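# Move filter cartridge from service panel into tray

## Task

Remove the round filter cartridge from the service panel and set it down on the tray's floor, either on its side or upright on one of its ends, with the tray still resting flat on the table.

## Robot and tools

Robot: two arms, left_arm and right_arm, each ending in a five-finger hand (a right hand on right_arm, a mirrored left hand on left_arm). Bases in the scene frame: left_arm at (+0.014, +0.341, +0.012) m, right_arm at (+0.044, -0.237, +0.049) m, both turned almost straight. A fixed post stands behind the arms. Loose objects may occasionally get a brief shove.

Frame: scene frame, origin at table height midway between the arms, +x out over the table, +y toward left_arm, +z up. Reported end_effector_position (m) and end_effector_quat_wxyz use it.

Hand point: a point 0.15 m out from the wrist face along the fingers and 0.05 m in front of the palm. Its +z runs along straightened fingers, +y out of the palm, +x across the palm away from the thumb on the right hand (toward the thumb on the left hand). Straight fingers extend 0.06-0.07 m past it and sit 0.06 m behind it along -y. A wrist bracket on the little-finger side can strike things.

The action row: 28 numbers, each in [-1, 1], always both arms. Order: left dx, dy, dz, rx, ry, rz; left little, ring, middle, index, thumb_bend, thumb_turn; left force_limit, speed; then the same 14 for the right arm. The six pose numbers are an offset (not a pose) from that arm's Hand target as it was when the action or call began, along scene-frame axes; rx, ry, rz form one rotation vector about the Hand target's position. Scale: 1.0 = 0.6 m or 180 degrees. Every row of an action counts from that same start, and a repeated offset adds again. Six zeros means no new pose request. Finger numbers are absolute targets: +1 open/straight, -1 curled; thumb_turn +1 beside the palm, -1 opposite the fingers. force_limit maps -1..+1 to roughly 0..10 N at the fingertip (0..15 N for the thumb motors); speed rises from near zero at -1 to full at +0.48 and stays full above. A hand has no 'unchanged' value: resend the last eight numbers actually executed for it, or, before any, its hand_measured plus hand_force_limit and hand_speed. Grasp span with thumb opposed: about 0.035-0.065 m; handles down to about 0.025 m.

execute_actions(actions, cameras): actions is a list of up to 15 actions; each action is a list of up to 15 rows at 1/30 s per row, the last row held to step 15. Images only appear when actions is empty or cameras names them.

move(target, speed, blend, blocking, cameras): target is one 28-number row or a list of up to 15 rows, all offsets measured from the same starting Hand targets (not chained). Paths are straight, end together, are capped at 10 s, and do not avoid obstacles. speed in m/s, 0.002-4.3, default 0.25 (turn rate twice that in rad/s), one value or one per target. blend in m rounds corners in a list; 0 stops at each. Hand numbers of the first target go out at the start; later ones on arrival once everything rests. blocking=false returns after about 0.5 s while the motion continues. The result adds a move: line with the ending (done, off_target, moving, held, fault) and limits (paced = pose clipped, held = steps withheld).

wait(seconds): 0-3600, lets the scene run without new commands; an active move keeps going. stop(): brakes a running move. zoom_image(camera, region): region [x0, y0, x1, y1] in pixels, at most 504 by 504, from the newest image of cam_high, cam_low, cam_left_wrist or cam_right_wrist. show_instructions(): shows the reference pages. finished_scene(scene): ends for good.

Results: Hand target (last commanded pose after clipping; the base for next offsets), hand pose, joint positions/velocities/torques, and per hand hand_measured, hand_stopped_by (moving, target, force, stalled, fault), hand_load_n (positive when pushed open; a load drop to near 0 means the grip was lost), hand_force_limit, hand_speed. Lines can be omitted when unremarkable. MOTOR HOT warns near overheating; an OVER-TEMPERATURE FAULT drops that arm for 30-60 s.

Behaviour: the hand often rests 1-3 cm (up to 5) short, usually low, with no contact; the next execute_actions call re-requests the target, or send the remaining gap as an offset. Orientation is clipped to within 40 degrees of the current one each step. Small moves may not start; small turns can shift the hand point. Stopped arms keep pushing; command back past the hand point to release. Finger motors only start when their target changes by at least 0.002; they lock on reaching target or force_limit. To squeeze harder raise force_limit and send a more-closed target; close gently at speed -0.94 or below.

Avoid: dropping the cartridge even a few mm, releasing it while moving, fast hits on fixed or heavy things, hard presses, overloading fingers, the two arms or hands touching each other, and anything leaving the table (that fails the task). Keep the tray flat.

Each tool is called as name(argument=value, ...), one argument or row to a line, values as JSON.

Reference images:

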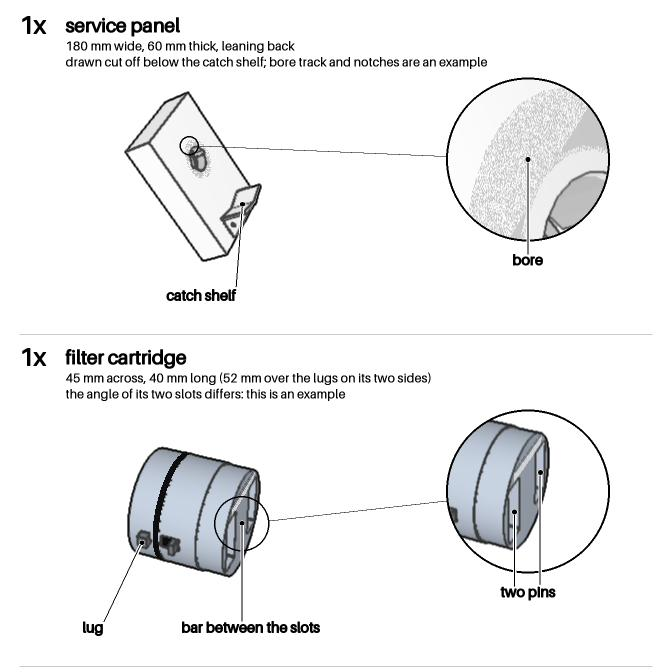

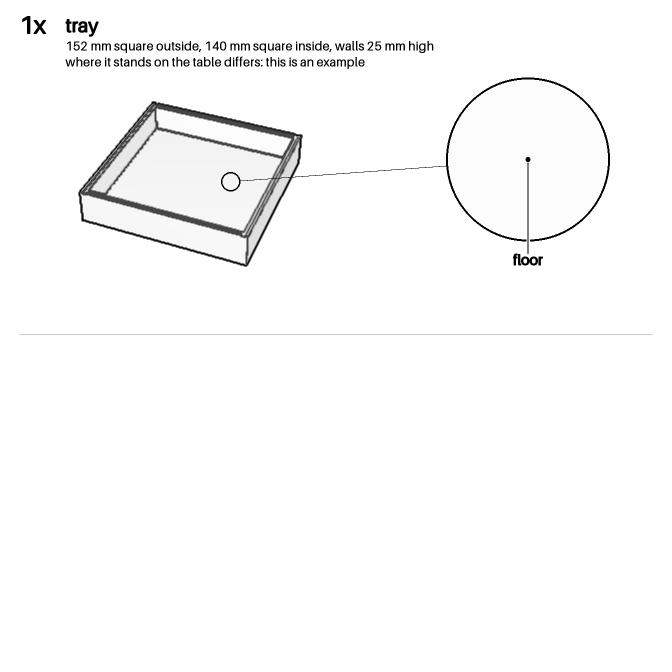

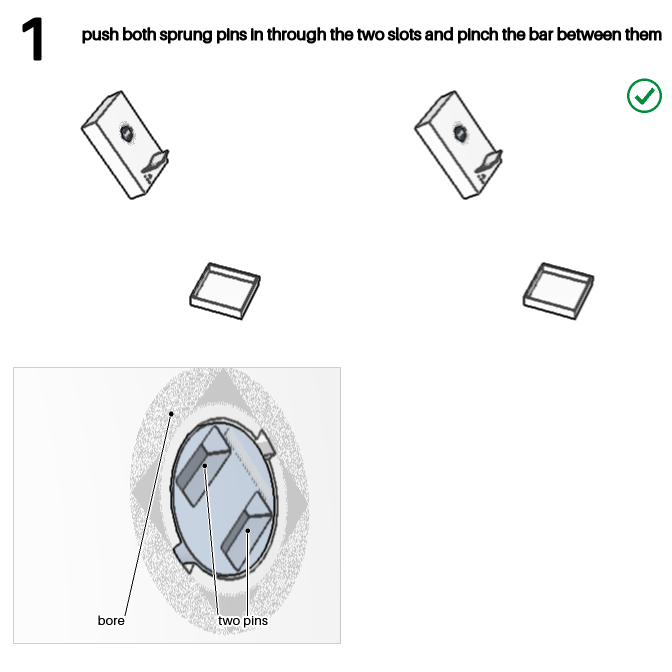

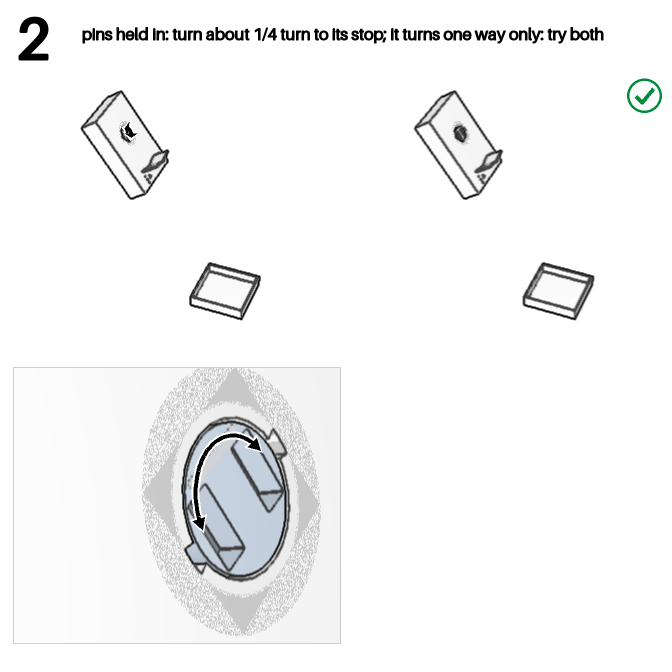

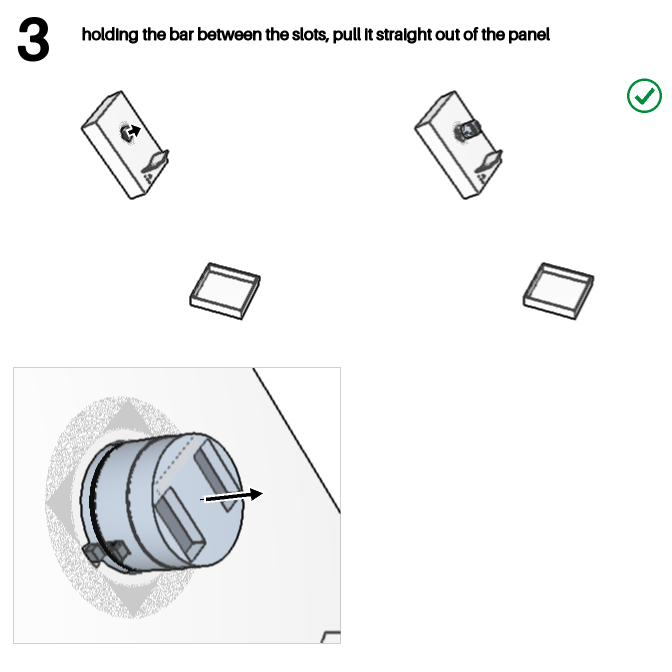

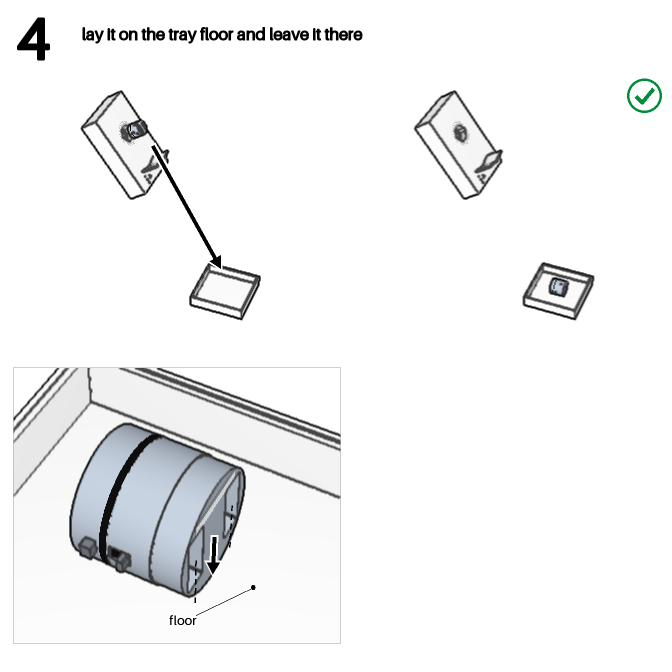

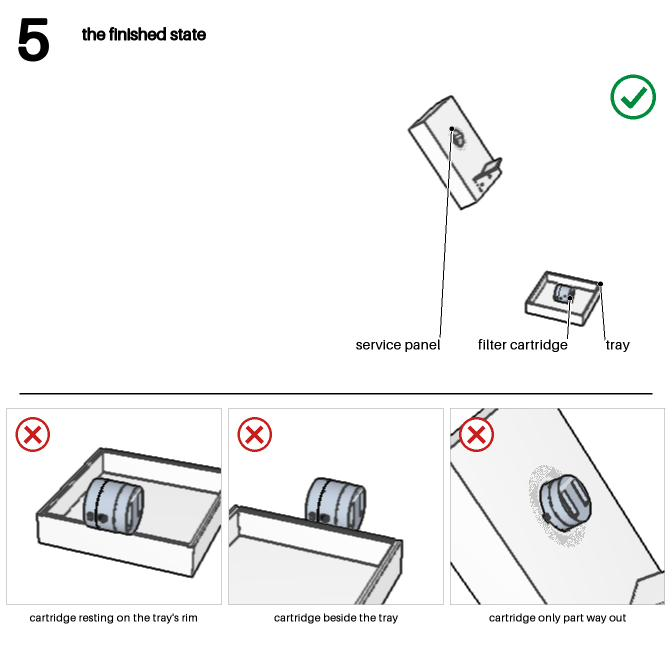

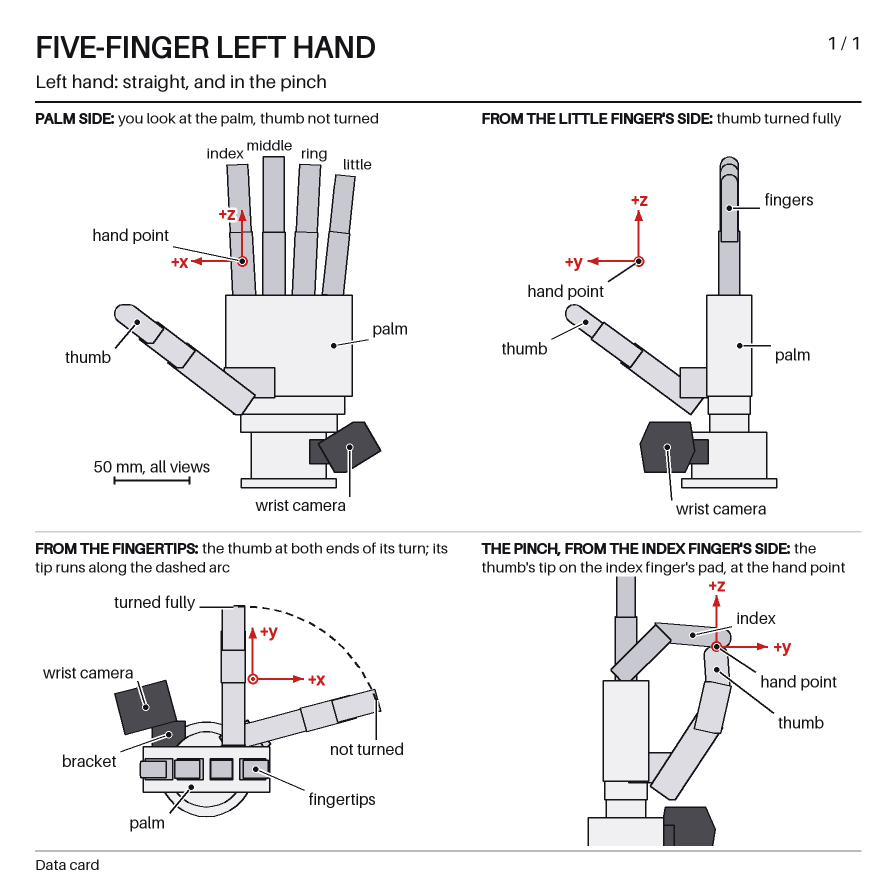

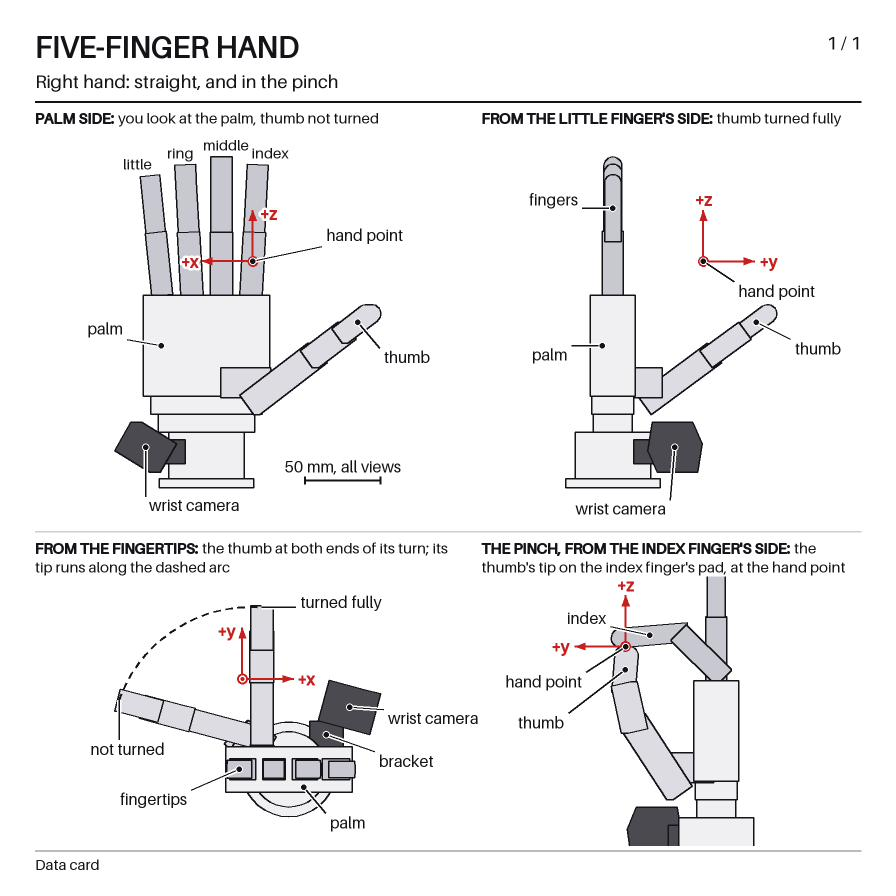

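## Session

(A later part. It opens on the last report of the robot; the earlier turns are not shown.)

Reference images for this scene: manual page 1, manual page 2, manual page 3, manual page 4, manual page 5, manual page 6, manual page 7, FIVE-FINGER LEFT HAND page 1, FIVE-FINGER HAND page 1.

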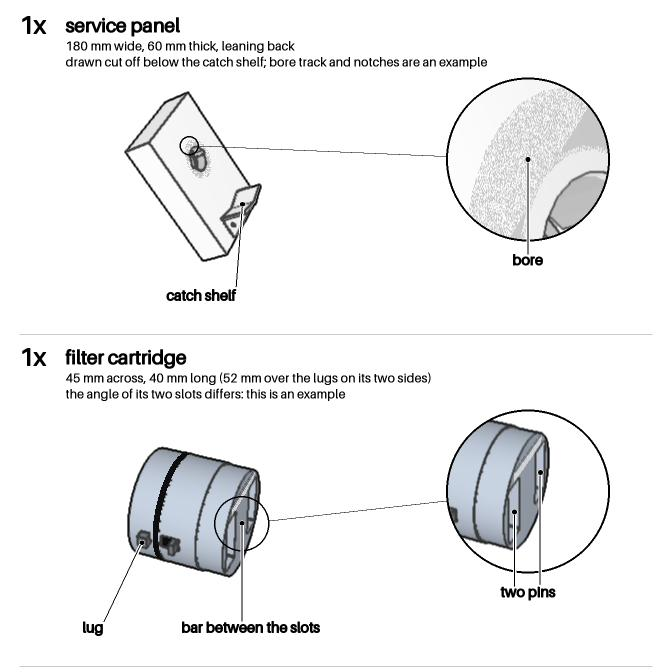

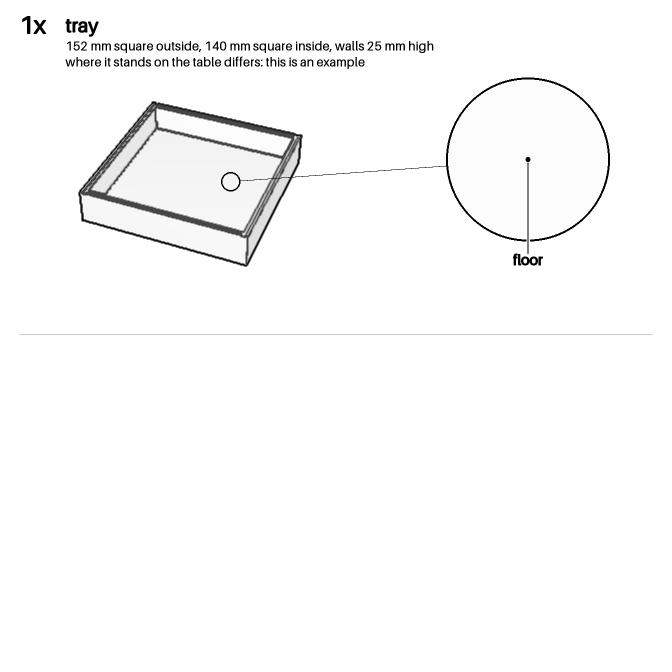

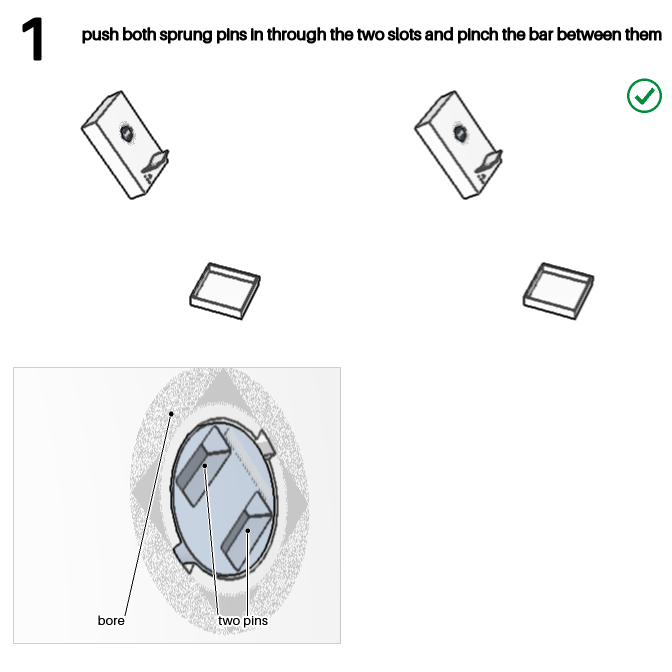

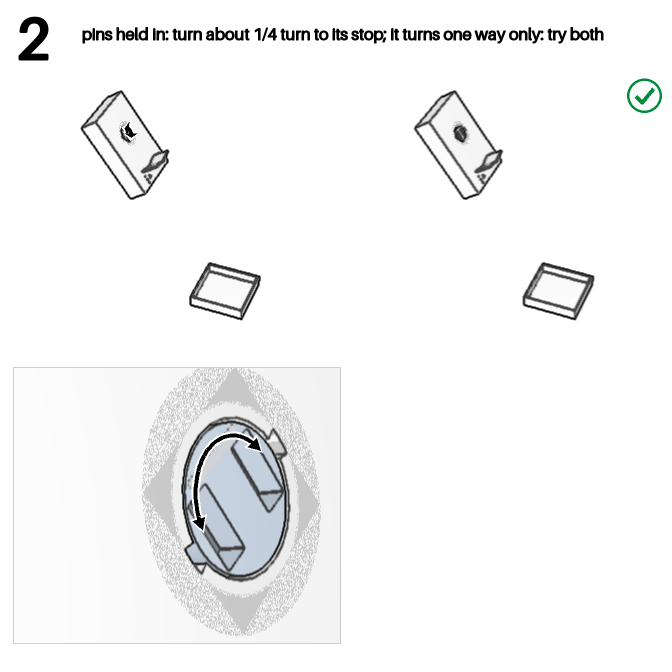

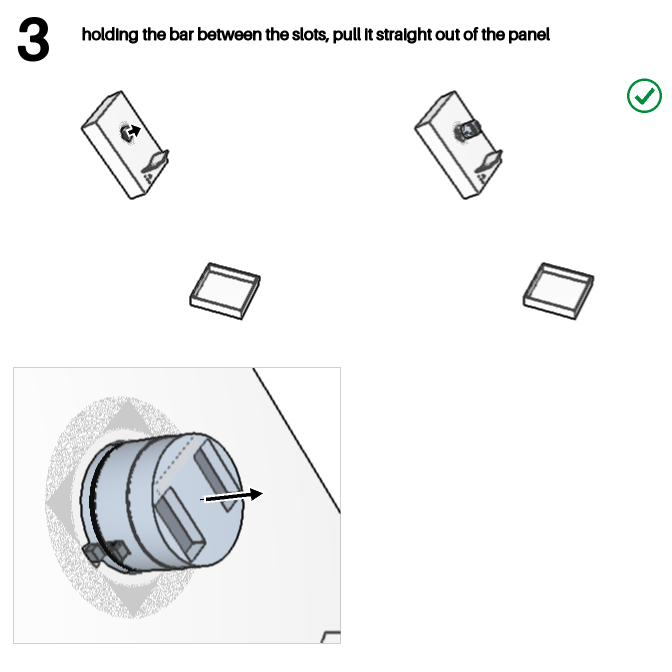

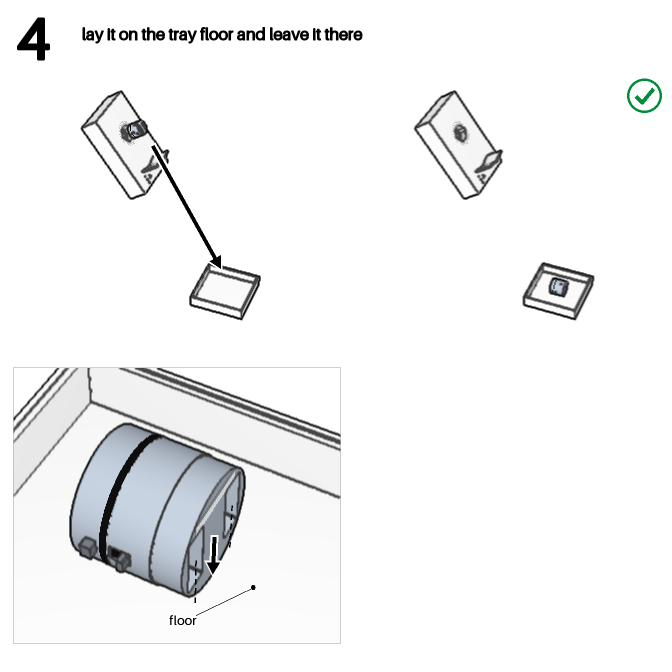

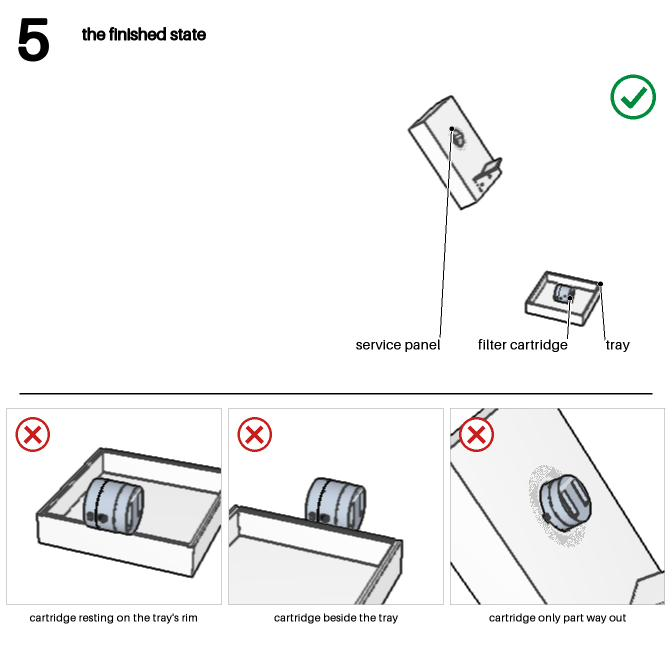

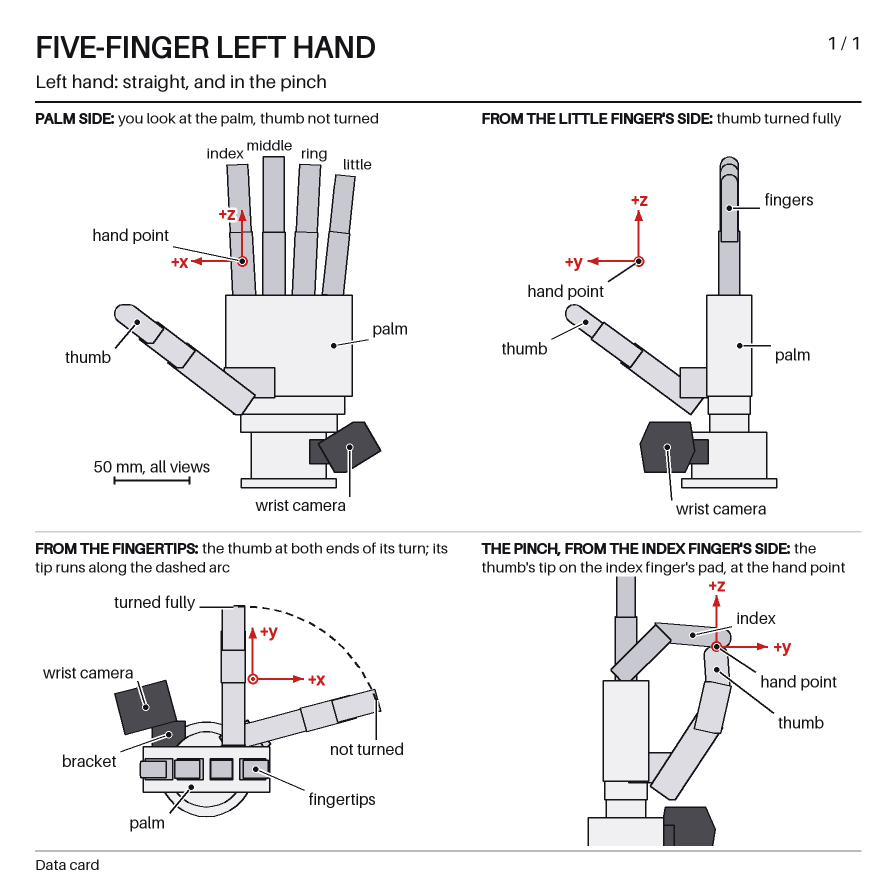

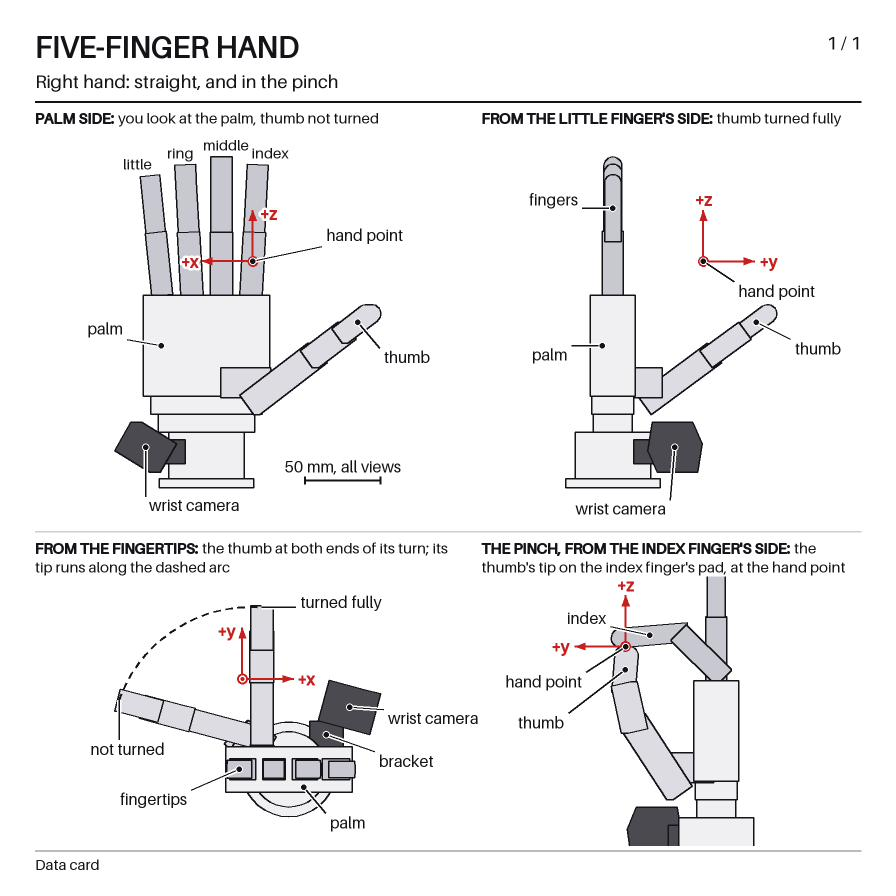

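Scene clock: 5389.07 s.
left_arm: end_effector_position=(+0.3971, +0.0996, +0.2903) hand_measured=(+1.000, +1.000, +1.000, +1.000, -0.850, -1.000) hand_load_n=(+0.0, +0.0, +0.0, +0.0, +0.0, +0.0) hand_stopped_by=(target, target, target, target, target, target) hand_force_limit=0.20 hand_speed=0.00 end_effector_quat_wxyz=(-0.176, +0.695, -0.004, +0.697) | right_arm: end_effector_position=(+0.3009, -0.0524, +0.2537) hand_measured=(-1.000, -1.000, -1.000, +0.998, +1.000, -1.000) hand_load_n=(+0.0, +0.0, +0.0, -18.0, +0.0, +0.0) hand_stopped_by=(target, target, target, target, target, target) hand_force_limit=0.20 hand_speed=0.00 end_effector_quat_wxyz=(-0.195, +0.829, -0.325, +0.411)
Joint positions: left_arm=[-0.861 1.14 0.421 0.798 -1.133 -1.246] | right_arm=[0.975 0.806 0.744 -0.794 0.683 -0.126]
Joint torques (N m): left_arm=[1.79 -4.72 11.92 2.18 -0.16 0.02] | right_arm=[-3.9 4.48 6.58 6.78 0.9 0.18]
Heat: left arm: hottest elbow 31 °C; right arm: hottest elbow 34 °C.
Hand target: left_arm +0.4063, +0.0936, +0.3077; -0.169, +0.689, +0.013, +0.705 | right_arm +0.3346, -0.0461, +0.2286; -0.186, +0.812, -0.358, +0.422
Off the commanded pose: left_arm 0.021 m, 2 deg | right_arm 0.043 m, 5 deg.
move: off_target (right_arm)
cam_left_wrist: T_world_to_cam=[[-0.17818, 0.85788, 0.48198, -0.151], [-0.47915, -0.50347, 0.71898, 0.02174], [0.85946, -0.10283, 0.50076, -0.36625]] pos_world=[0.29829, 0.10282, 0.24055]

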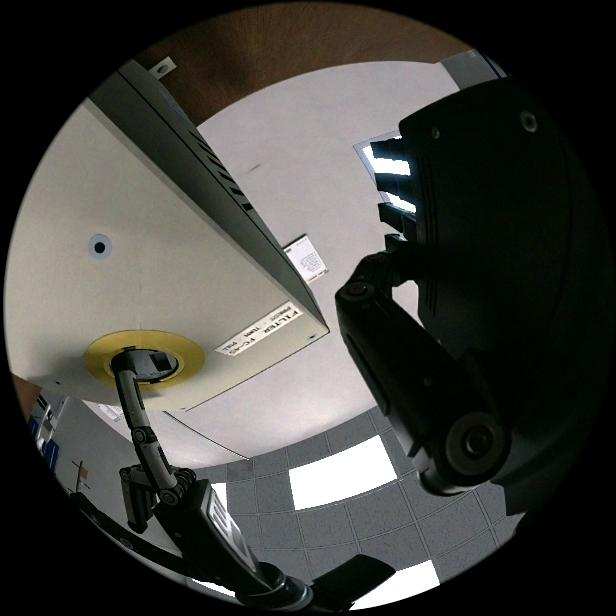

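move(
  target=[0,0,0,0,0,0,1,1,1,1,-0.85,-1,0.2,0.0,-0.0106,-0.0169,-0.0151,0,0,0,-1,-1,-1,1,1,-1,0.2,0.0],
  speed=0.04,
  cameras=["cam_left_wrist"],
)

zoom_image(
  camera="cam_left_wrist",
  region=[105, 345, 155, 395],
)

Scene clock: 5409.33 s.
left_arm: end_effector_position=(+0.3971, +0.0996, +0.2903) hand_measured=(+1.000, +1.000, +1.000, +1.000, -0.850, -1.000) hand_load_n=(+0.0, +0.0, +0.0, +0.0, +0.0, +0.0) hand_stopped_by=(target, target, target, target, target, target) hand_force_limit=0.20 hand_speed=0.00 end_effector_quat_wxyz=(-0.176, +0.695, -0.004, +0.697) | right_arm: end_effector_position=(+0.3004, -0.0535, +0.2501) hand_measured=(-1.000, -1.000, -1.000, +0.998, +1.000, -1.000) hand_load_n=(+0.0, +0.0, +0.0, -14.0, +0.0, +0.0) hand_stopped_by=(target, target, target, target, target, target) hand_force_limit=0.20 hand_speed=0.00 end_effector_quat_wxyz=(-0.211, +0.823, -0.329, +0.413)
Joint positions: left_arm=[-0.861 1.14 0.421 0.798 -1.133 -1.246] | right_arm=[0.971 0.778 0.713 -0.756 0.678 -0.127]
Joint torques (N m): left_arm=[1.73 -4.72 11.93 2.17 -0.17 0.04] | right_arm=[-4.07 4.54 5.97 5.59 0.95 0.12]
Heat: left arm: hottest elbow 31 °C; right arm: hottest elbow 33 °C.
Hand target: left_arm +0.4063, +0.0936, +0.3077; -0.169, +0.689, +0.013, +0.705 | right_arm +0.3282, -0.0563, +0.2196; -0.186, +0.812, -0.358, +0.422
Off the commanded pose: left_arm 0.021 m, 2 deg | right_arm 0.041 m, 5 deg.
move: off_target (right_arm)
cam_left_wrist: T_world_to_cam=[[-0.17818, 0.85788, 0.48198, -0.151], [-0.47915, -0.50347, 0.71898, 0.02174], [0.85946, -0.10283, 0.50076, -0.36625]] pos_world=[0.29829, 0.10282, 0.24055]

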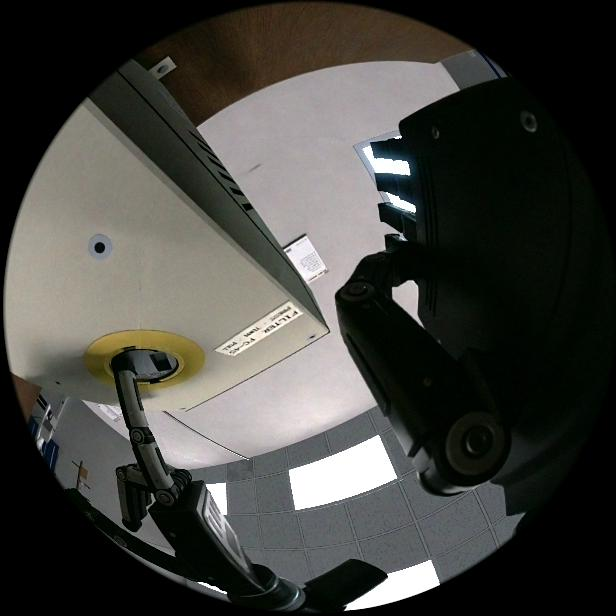

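Scaled by 10.080 from the camera's image (finer frame: 880x880).

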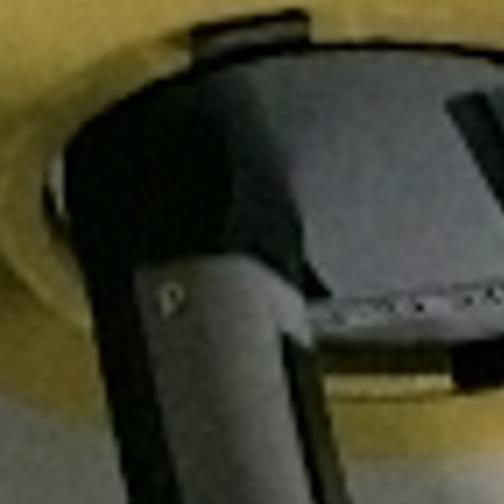

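move(
  target=[
    [0,0,0,0,0,0,1,1,1,1,-0.85,-1,0.2,0.0,0.0057,-0.0060,0.0050,0,0,0,-1,-1,-1,1,1,-1,0.2,0.0],
    [0,0,0,0,0,0,1,1,1,1,-0.85,-1,0.2,0.0,0.0032,0.0080,-0.0120,0,0,0,-1,-1,-1,1,1,-1,0.2,0.0],
    [0,0,0,0,0,0,1,1,1,1,-0.85,-1,0.2,0.0,0.0140,-0.0060,-0.0010,0,0,0,-1,-1,-1,1,1,-1,0.2,0.0],
    [0,0,0,0,0,0,1,1,1,1,-0.85,-1,0.2,0.0,0.0090,0.0080,-0.0160,0,0,0,-1,-1,-1,1,1,-1,0.2,0.0],
    [0,0,0,0,0,0,1,1,1,1,-0.85,-1,0.2,0.0,0.0136,0,-0.0095,0,0,0,-1,-1,-1,1,1,-1,0.2,0.0],
  ],
  speed=0.06,
  blend=[0.003,0.003,0.003,0.003,0],
  cameras=["cam_left_wrist"],
)

zoom_image(
  camera="cam_left_wrist",
  region=[105, 345, 155, 395],
)

Scene clock: 5415.77 s.
left_arm: end_effector_position=(+0.3971, +0.0996, +0.2903) hand_measured=(+1.000, +1.000, +1.000, +1.000, -0.850, -1.000) hand_load_n=(+0.0, +0.0, +0.0, +0.0, +0.0, +0.0) hand_stopped_by=(target, target, target, target, target, target) hand_force_limit=0.20 hand_speed=0.00 end_effector_quat_wxyz=(-0.176, +0.695, -0.004, +0.697) | right_arm: end_effector_position=(+0.3017, -0.0547, +0.2497) hand_measured=(-1.000, -1.000, -1.000, +0.998, +1.000, -1.000) hand_load_n=(+0.0, +0.5, +0.0, -17.0, -0.5, +0.0) hand_stopped_by=(target, target, target, target, target, target) hand_force_limit=0.20 hand_speed=0.00 end_effector_quat_wxyz=(-0.215, +0.825, -0.325, +0.411)
Joint positions: left_arm=[-0.861 1.14 0.421 0.798 -1.133 -1.246] | right_arm=[0.958 0.769 0.707 -0.742 0.658 -0.148]
Joint torques (N m): left_arm=[1.61 -4.72 11.9 2.14 -0.17 0.02] | right_arm=[-4.66 5.89 5.68 6.34 1.16 0.16]
Heat: left arm: hottest elbow 31 °C; right arm: hottest elbow 32 °C.
Hand target: left_arm +0.4063, +0.0936, +0.3077; -0.169, +0.689, +0.013, +0.705 | right_arm +0.3364, -0.0563, +0.2140; -0.186, +0.812, -0.358, +0.422
Off the commanded pose: left_arm 0.021 m, 2 deg | right_arm 0.050 m, 5 deg.
move: off_target (right_arm); blend cut to 0.0029 m at target 1
cam_left_wrist: T_world_to_cam=[[-0.17818, 0.85788, 0.48198, -0.151], [-0.47915, -0.50347, 0.71898, 0.02174], [0.85946, -0.10283, 0.50076, -0.36625]] pos_world=[0.29829, 0.10282, 0.24055]

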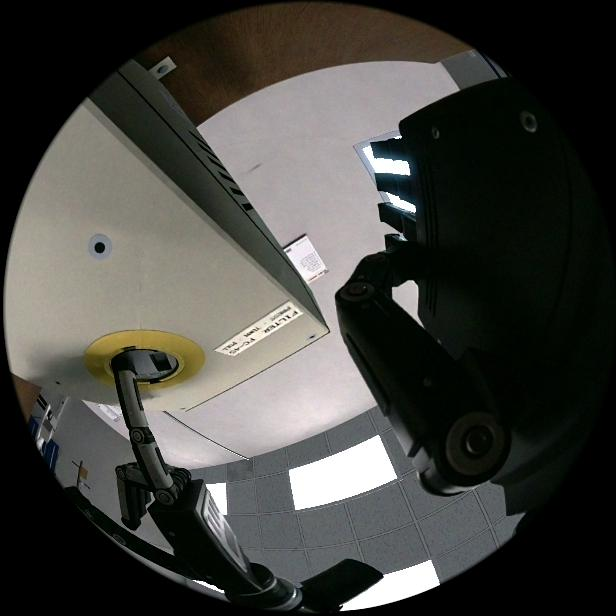

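Scaled by 10.080 from the camera's image (finer frame: 880x880).

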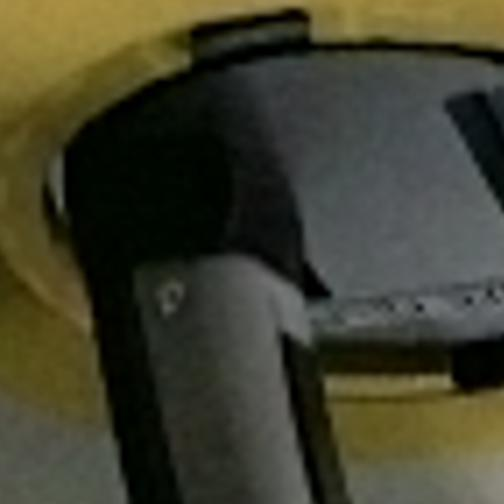

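move(
  target=[
    [0,0,0,0,0,0,1,1,1,1,-0.85,-1,0.2,0.0,0.0200,0,-0.0140,0,0,0,-1,-1,-1,1,1,-1,0.2,0.0],
    [0,0,0,0,0,0,1,1,1,1,-0.85,-1,0.2,0.0,0.0290,-0.0080,-0.0100,0,0,0,-1,-1,-1,1,1,-1,0.2,0.0],
    [0,0,0,0,0,0,1,1,1,1,-0.85,-1,0.2,0.0,0.0230,0.0060,-0.0220,0,0,0,-1,-1,-1,1,1,-1,0.2,0.0],
    [0,0,0,0,0,0,1,1,1,1,-0.85,-1,0.2,0.0,0.0273,0,-0.0191,0,0,0,-1,-1,-1,1,1,-1,0.2,0.0],
  ],
  speed=0.06,
  blend=[0.002,0.002,0.002,0],
  cameras=["cam_left_wrist"],
)

zoom_image(
  camera="cam_left_wrist",
  region=[105, 345, 155, 395],
)

Scene clock: 5433.30 s.
left_arm: end_effector_position=(+0.3971, +0.0996, +0.2903) hand_measured=(+1.000, +1.000, +1.000, +1.000, -0.850, -1.000) hand_load_n=(+0.0, +0.0, +0.0, +0.0, +0.5, +0.0) hand_stopped_by=(target, target, target, target, target, target) hand_force_limit=0.20 hand_speed=0.00 end_effector_quat_wxyz=(-0.176, +0.695, -0.004, +0.697) | right_arm: end_effector_position=(+0.3042, -0.0566, +0.2486) hand_measured=(-1.000, -1.000, -1.000, +0.998, +1.000, -1.000) hand_load_n=(+0.0, +0.0, +0.0, -21.0, +0.0, +0.0) hand_stopped_by=(target, target, target, target, target, target) hand_force_limit=0.20 hand_speed=0.00 end_effector_quat_wxyz=(-0.222, +0.828, -0.316, +0.406)
Joint positions: left_arm=[-0.861 1.14 0.421 0.798 -1.133 -1.246] | right_arm=[0.932 0.753 0.694 -0.717 0.618 -0.187]
Joint torques (N m): left_arm=[1.79 -4.72 11.93 2.18 -0.16 0.04] | right_arm=[-5.36 8.47 5.19 7.66 1.64 0.2]
Heat: left arm: hottest elbow 31 °C; right arm: hottest elbow 31 °C.
Hand target: left_arm +0.4063, +0.0936, +0.3077; -0.169, +0.689, +0.013, +0.705 | right_arm +0.3528, -0.0562, +0.2025; -0.186, +0.812, -0.358, +0.422
Off the commanded pose: left_arm 0.021 m, 2 deg | right_arm 0.067 m, 7 deg.
move: off_target (right_arm)
cam_left_wrist: T_world_to_cam=[[-0.17818, 0.85788, 0.48198, -0.151], [-0.47915, -0.50347, 0.71898, 0.02174], [0.85946, -0.10283, 0.50076, -0.36625]] pos_world=[0.29829, 0.10282, 0.24055]

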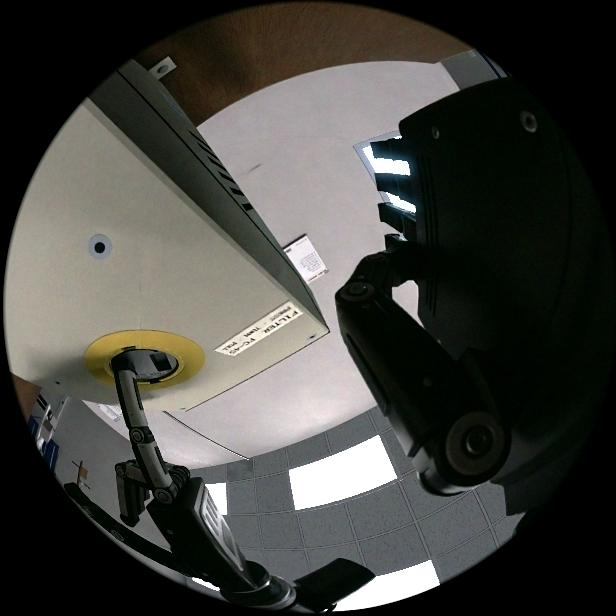

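Scaled by 10.080 from the camera's image (finer frame: 880x880).

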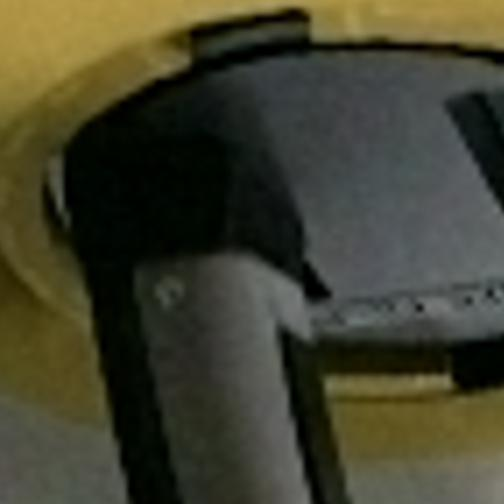

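move(
  target=[
    [0,0,0,0,0,0,1,1,1,1,-0.85,-1,0.2,0.0,-0.0848,0.0172,0.0863,0,0,0,-1,-1,-1,1,1,-1,0.2,0.0],
    [0,0,0,0,0,0,1,1,1,1,-0.85,-1,0.2,0.0,-0.0988,0.0310,0.1127,0,0,0,-1,-1,-1,1,1,-1,0.2,0.0],
    [0,0,0,0,0,0,1,1,1,1,-0.85,-1,0.2,0.0,-0.0888,0.0310,0.1027,0,0,0,-1,-1,-1,1,1,-1,0.2,0.0],
    [0,0,0,0,0,0,1,1,1,1,-0.85,-1,0.2,0.0,-0.0750,0.0310,0.0925,0,0,0,-1,-1,-1,1,1,-1,0.2,0.0],
  ],
  speed=[0.08,0.06,0.04,0.04],
  cameras=["cam_left_wrist"],
)

zoom_image(
  camera="cam_left_wrist",
  region=[115, 345, 165, 395],
)

Scene clock: 5448.60 s.
left_arm: end_effector_position=(+0.3971, +0.0996, +0.2903) hand_measured=(+1.000, +1.000, +1.000, +1.000, -0.850, -1.000) hand_load_n=(+0.0, +0.0, +0.0, +0.0, +0.0, +0.0) hand_stopped_by=(target, target, target, target, target, target) hand_force_limit=0.20 hand_speed=0.00 end_effector_quat_wxyz=(-0.176, +0.695, -0.004, +0.697) | right_arm: end_effector_position=(+0.2943, -0.0475, +0.2562) hand_measured=(-1.000, -1.000, -1.000, +1.000, +1.000, -1.000) hand_load_n=(+0.0, +0.0, +0.0, -5.5, +0.0, +0.0) hand_stopped_by=(target, target, target, target, target, target) hand_force_limit=0.20 hand_speed=0.00 end_effector_quat_wxyz=(-0.177, +0.820, -0.347, +0.419)
Joint positions: left_arm=[-0.861 1.14 0.421 0.798 -1.133 -1.246] | right_arm=[1.027 0.849 0.78 -0.872 0.76 -0.014]
Joint torques (N m): left_arm=[1.79 -4.6 11.92 2.17 -0.16 0.04] | right_arm=[-0.67 -0.15 9.37 3.74 0.25 -0.02]
Heat: left arm: hottest elbow 31 °C; right arm: hottest elbow 31 °C.
Hand target: left_arm +0.4063, +0.0936, +0.3077; -0.169, +0.689, +0.013, +0.705 | right_arm +0.3077, -0.0377, +0.2578; -0.186, +0.812, -0.358, +0.421
Off the commanded pose: left_arm 0.021 m, 2 deg | right_arm 0.017 m, 2 deg.
move: off_target (right_arm)
cam_left_wrist: T_world_to_cam=[[-0.17818, 0.85788, 0.48198, -0.151], [-0.47915, -0.50347, 0.71898, 0.02174], [0.85946, -0.10283, 0.50076, -0.36625]] pos_world=[0.29829, 0.10282, 0.24055]

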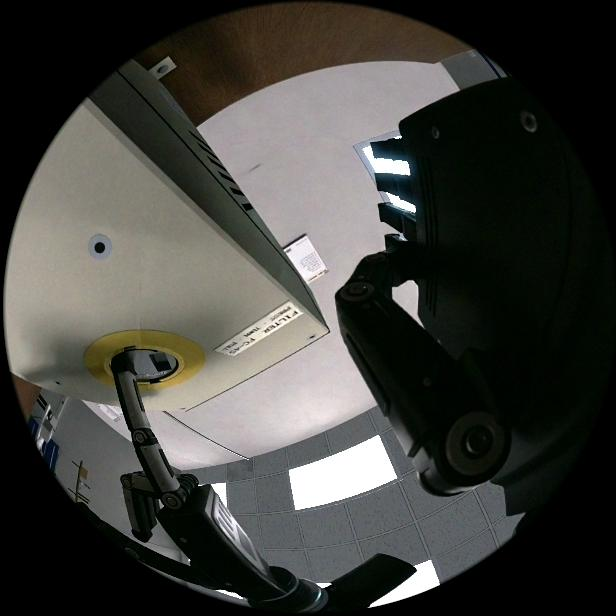

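Scaled by 10.080 from the camera's image (finer frame: 880x880).

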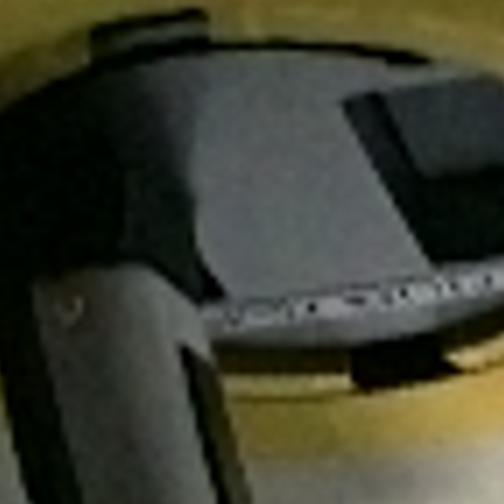

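move(
  target=[
    [0,0,0,0,0,0,1,1,1,1,-0.85,-1,0.2,0.0,-0.0300,0.0000,0.0250,0,0,0,-1,-1,-1,1,1,-1,0.2,0.0],
    [0,0,0,0,0,0,1,1,1,1,-0.85,-1,0.2,0.0,-0.0201,0.0160,0.0500,0,0,0,-1,-1,-1,1,1,-1,0.2,0.0],
    [0,0,0,0,0,0,1,1,1,1,-0.85,-1,0.2,0.0,-0.0101,0.0160,0.0241,0,0,0,-1,-1,-1,1,1,-1,0.2,0.0],
  ],
  speed=[0.08,0.06,0.04],
  cameras=["cam_left_wrist"],
)

zoom_image(
  camera="cam_left_wrist",
  region=[115, 345, 165, 395],
)

Scene clock: 5455.70 s.
left_arm: end_effector_position=(+0.3971, +0.0996, +0.2903) hand_measured=(+1.000, +1.000, +1.000, +1.000, -0.850, -1.000) hand_load_n=(+0.0, +0.0, +0.0, +0.0, +0.0, +0.0) hand_stopped_by=(target, target, target, target, target, target) hand_force_limit=0.20 hand_speed=0.00 end_effector_quat_wxyz=(-0.176, +0.695, -0.004, +0.697) | right_arm: end_effector_position=(+0.2972, -0.0318, +0.2719) hand_measured=(-1.000, -1.000, -1.000, +1.000, +1.000, -1.000) hand_load_n=(+0.0, +0.0, +0.0, +0.0, +0.0, +0.5) hand_stopped_by=(target, target, target, target, target, target) hand_force_limit=0.20 hand_speed=0.00 end_effector_quat_wxyz=(-0.184, +0.813, -0.357, +0.421)
Joint positions: left_arm=[-0.861 1.14 0.421 0.798 -1.133 -1.246] | right_arm=[1.051 0.887 0.839 -0.901 0.782 0.034]
Joint torques (N m): left_arm=[1.79 -4.72 11.92 2.13 -0.16 0.03] | right_arm=[0.73 -2.14 8.79 2.4 0.32 -0.07]
Heat: left arm: hottest elbow 31 °C; right arm: hottest elbow 32 °C.
Hand target: left_arm +0.4063, +0.0936, +0.3077; -0.169, +0.689, +0.013, +0.705 | right_arm +0.3018, -0.0281, +0.2723; -0.186, +0.812, -0.358, +0.422
Off the commanded pose: left_arm 0.021 m, 2 deg | right_arm 0.006 m, 0 deg.
move: done
cam_left_wrist: T_world_to_cam=[[-0.17818, 0.85788, 0.48198, -0.151], [-0.47915, -0.50347, 0.71898, 0.02174], [0.85946, -0.10283, 0.50076, -0.36625]] pos_world=[0.29829, 0.10282, 0.24055]

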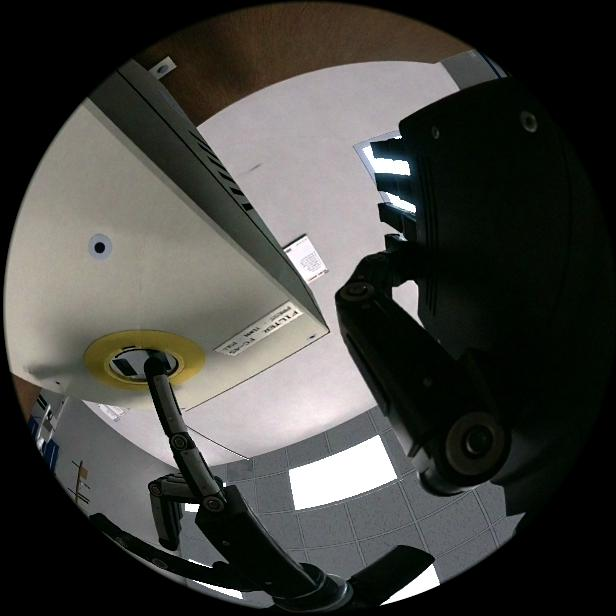

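Scaled by 10.080 from the camera's image (finer frame: 880x880).

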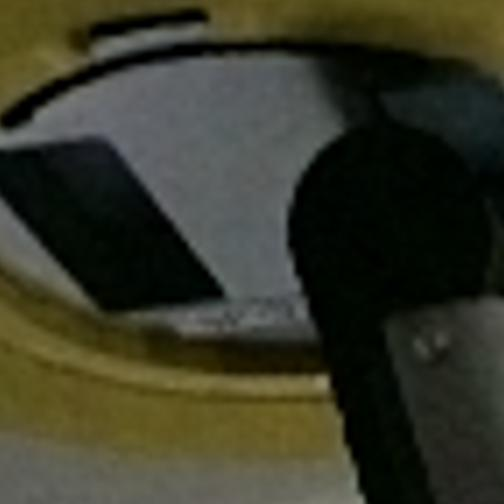

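move(
  target=[
    [0,0,0,0,0,0,1,1,1,1,-0.85,-1,0.2,0.0,-0.0337,-0.0102,0.0102,0,0,0,-1,-1,-1,1,1,-1,0.2,0.0],
    [0,0,0,0,0,0,1,1,1,1,-0.85,-1,0.2,0.0,-0.0022,-0.0102,-0.0118,0,0,0,-1,-1,-1,1,1,-1,0.2,0.0],
  ],
  speed=0.06,
  cameras=["cam_left_wrist"],
)

Scene clock: 5500.07 s.
left_arm: end_effector_position=(+0.3971, +0.0996, +0.2903) hand_measured=(+1.000, +1.000, +1.000, +1.000, -0.850, -1.000) hand_load_n=(+0.0, +0.0, +0.0, +0.0, +0.0, +0.0) hand_stopped_by=(target, target, target, target, target, target) hand_force_limit=0.20 hand_speed=0.00 end_effector_quat_wxyz=(-0.176, +0.695, -0.004, +0.697) | right_arm: end_effector_position=(+0.2973, -0.0350, +0.2701) hand_measured=(-1.000, -1.000, -1.000, +1.000, +1.000, -1.000) hand_load_n=(+0.0, +0.0, +0.0, +0.0, +0.0, +0.5) hand_stopped_by=(target, target, target, target, target, target) hand_force_limit=0.20 hand_speed=0.00 end_effector_quat_wxyz=(-0.190, +0.810, -0.361, +0.421)
Joint positions: left_arm=[-0.861 1.14 0.421 0.798 -1.133 -1.246] | right_arm=[1.043 0.87 0.822 -0.885 0.777 0.031]
Joint torques (N m): left_arm=[1.79 -4.66 11.95 2.17 -0.17 0.03] | right_arm=[0.62 -2.26 7.91 2.33 0.32 -0.12]
Heat: left arm: hottest elbow 31 °C; right arm: hottest elbow 33 °C.
Hand target: left_arm +0.4063, +0.0936, +0.3077; -0.169, +0.689, +0.013, +0.705 | right_arm +0.3003, -0.0342, +0.2652; -0.186, +0.812, -0.358, +0.421
Off the commanded pose: left_arm 0.021 m, 2 deg | right_arm 0.006 m, 1 deg.
move: done
cam_left_wrist: T_world_to_cam=[[-0.17818, 0.85788, 0.48198, -0.151], [-0.47915, -0.50347, 0.71898, 0.02174], [0.85946, -0.10283, 0.50076, -0.36625]] pos_world=[0.29829, 0.10282, 0.24055]

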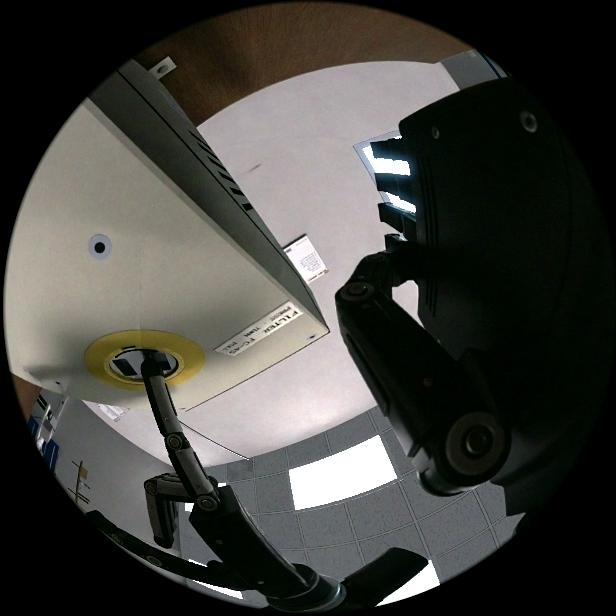

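zoom_image(
  camera="cam_left_wrist",
  region=[95, 320, 195, 420],
)

Scaled by 5.040 from the camera's image (finer frame: 880x880).

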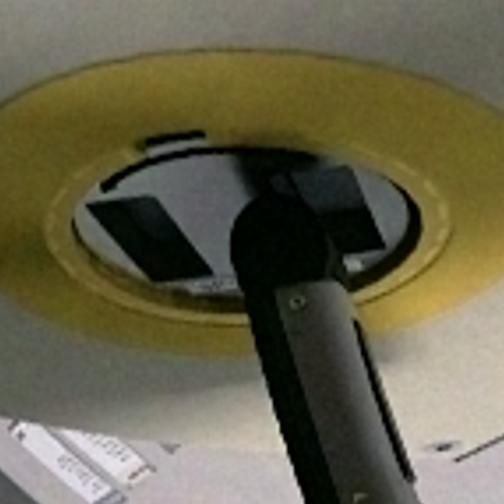

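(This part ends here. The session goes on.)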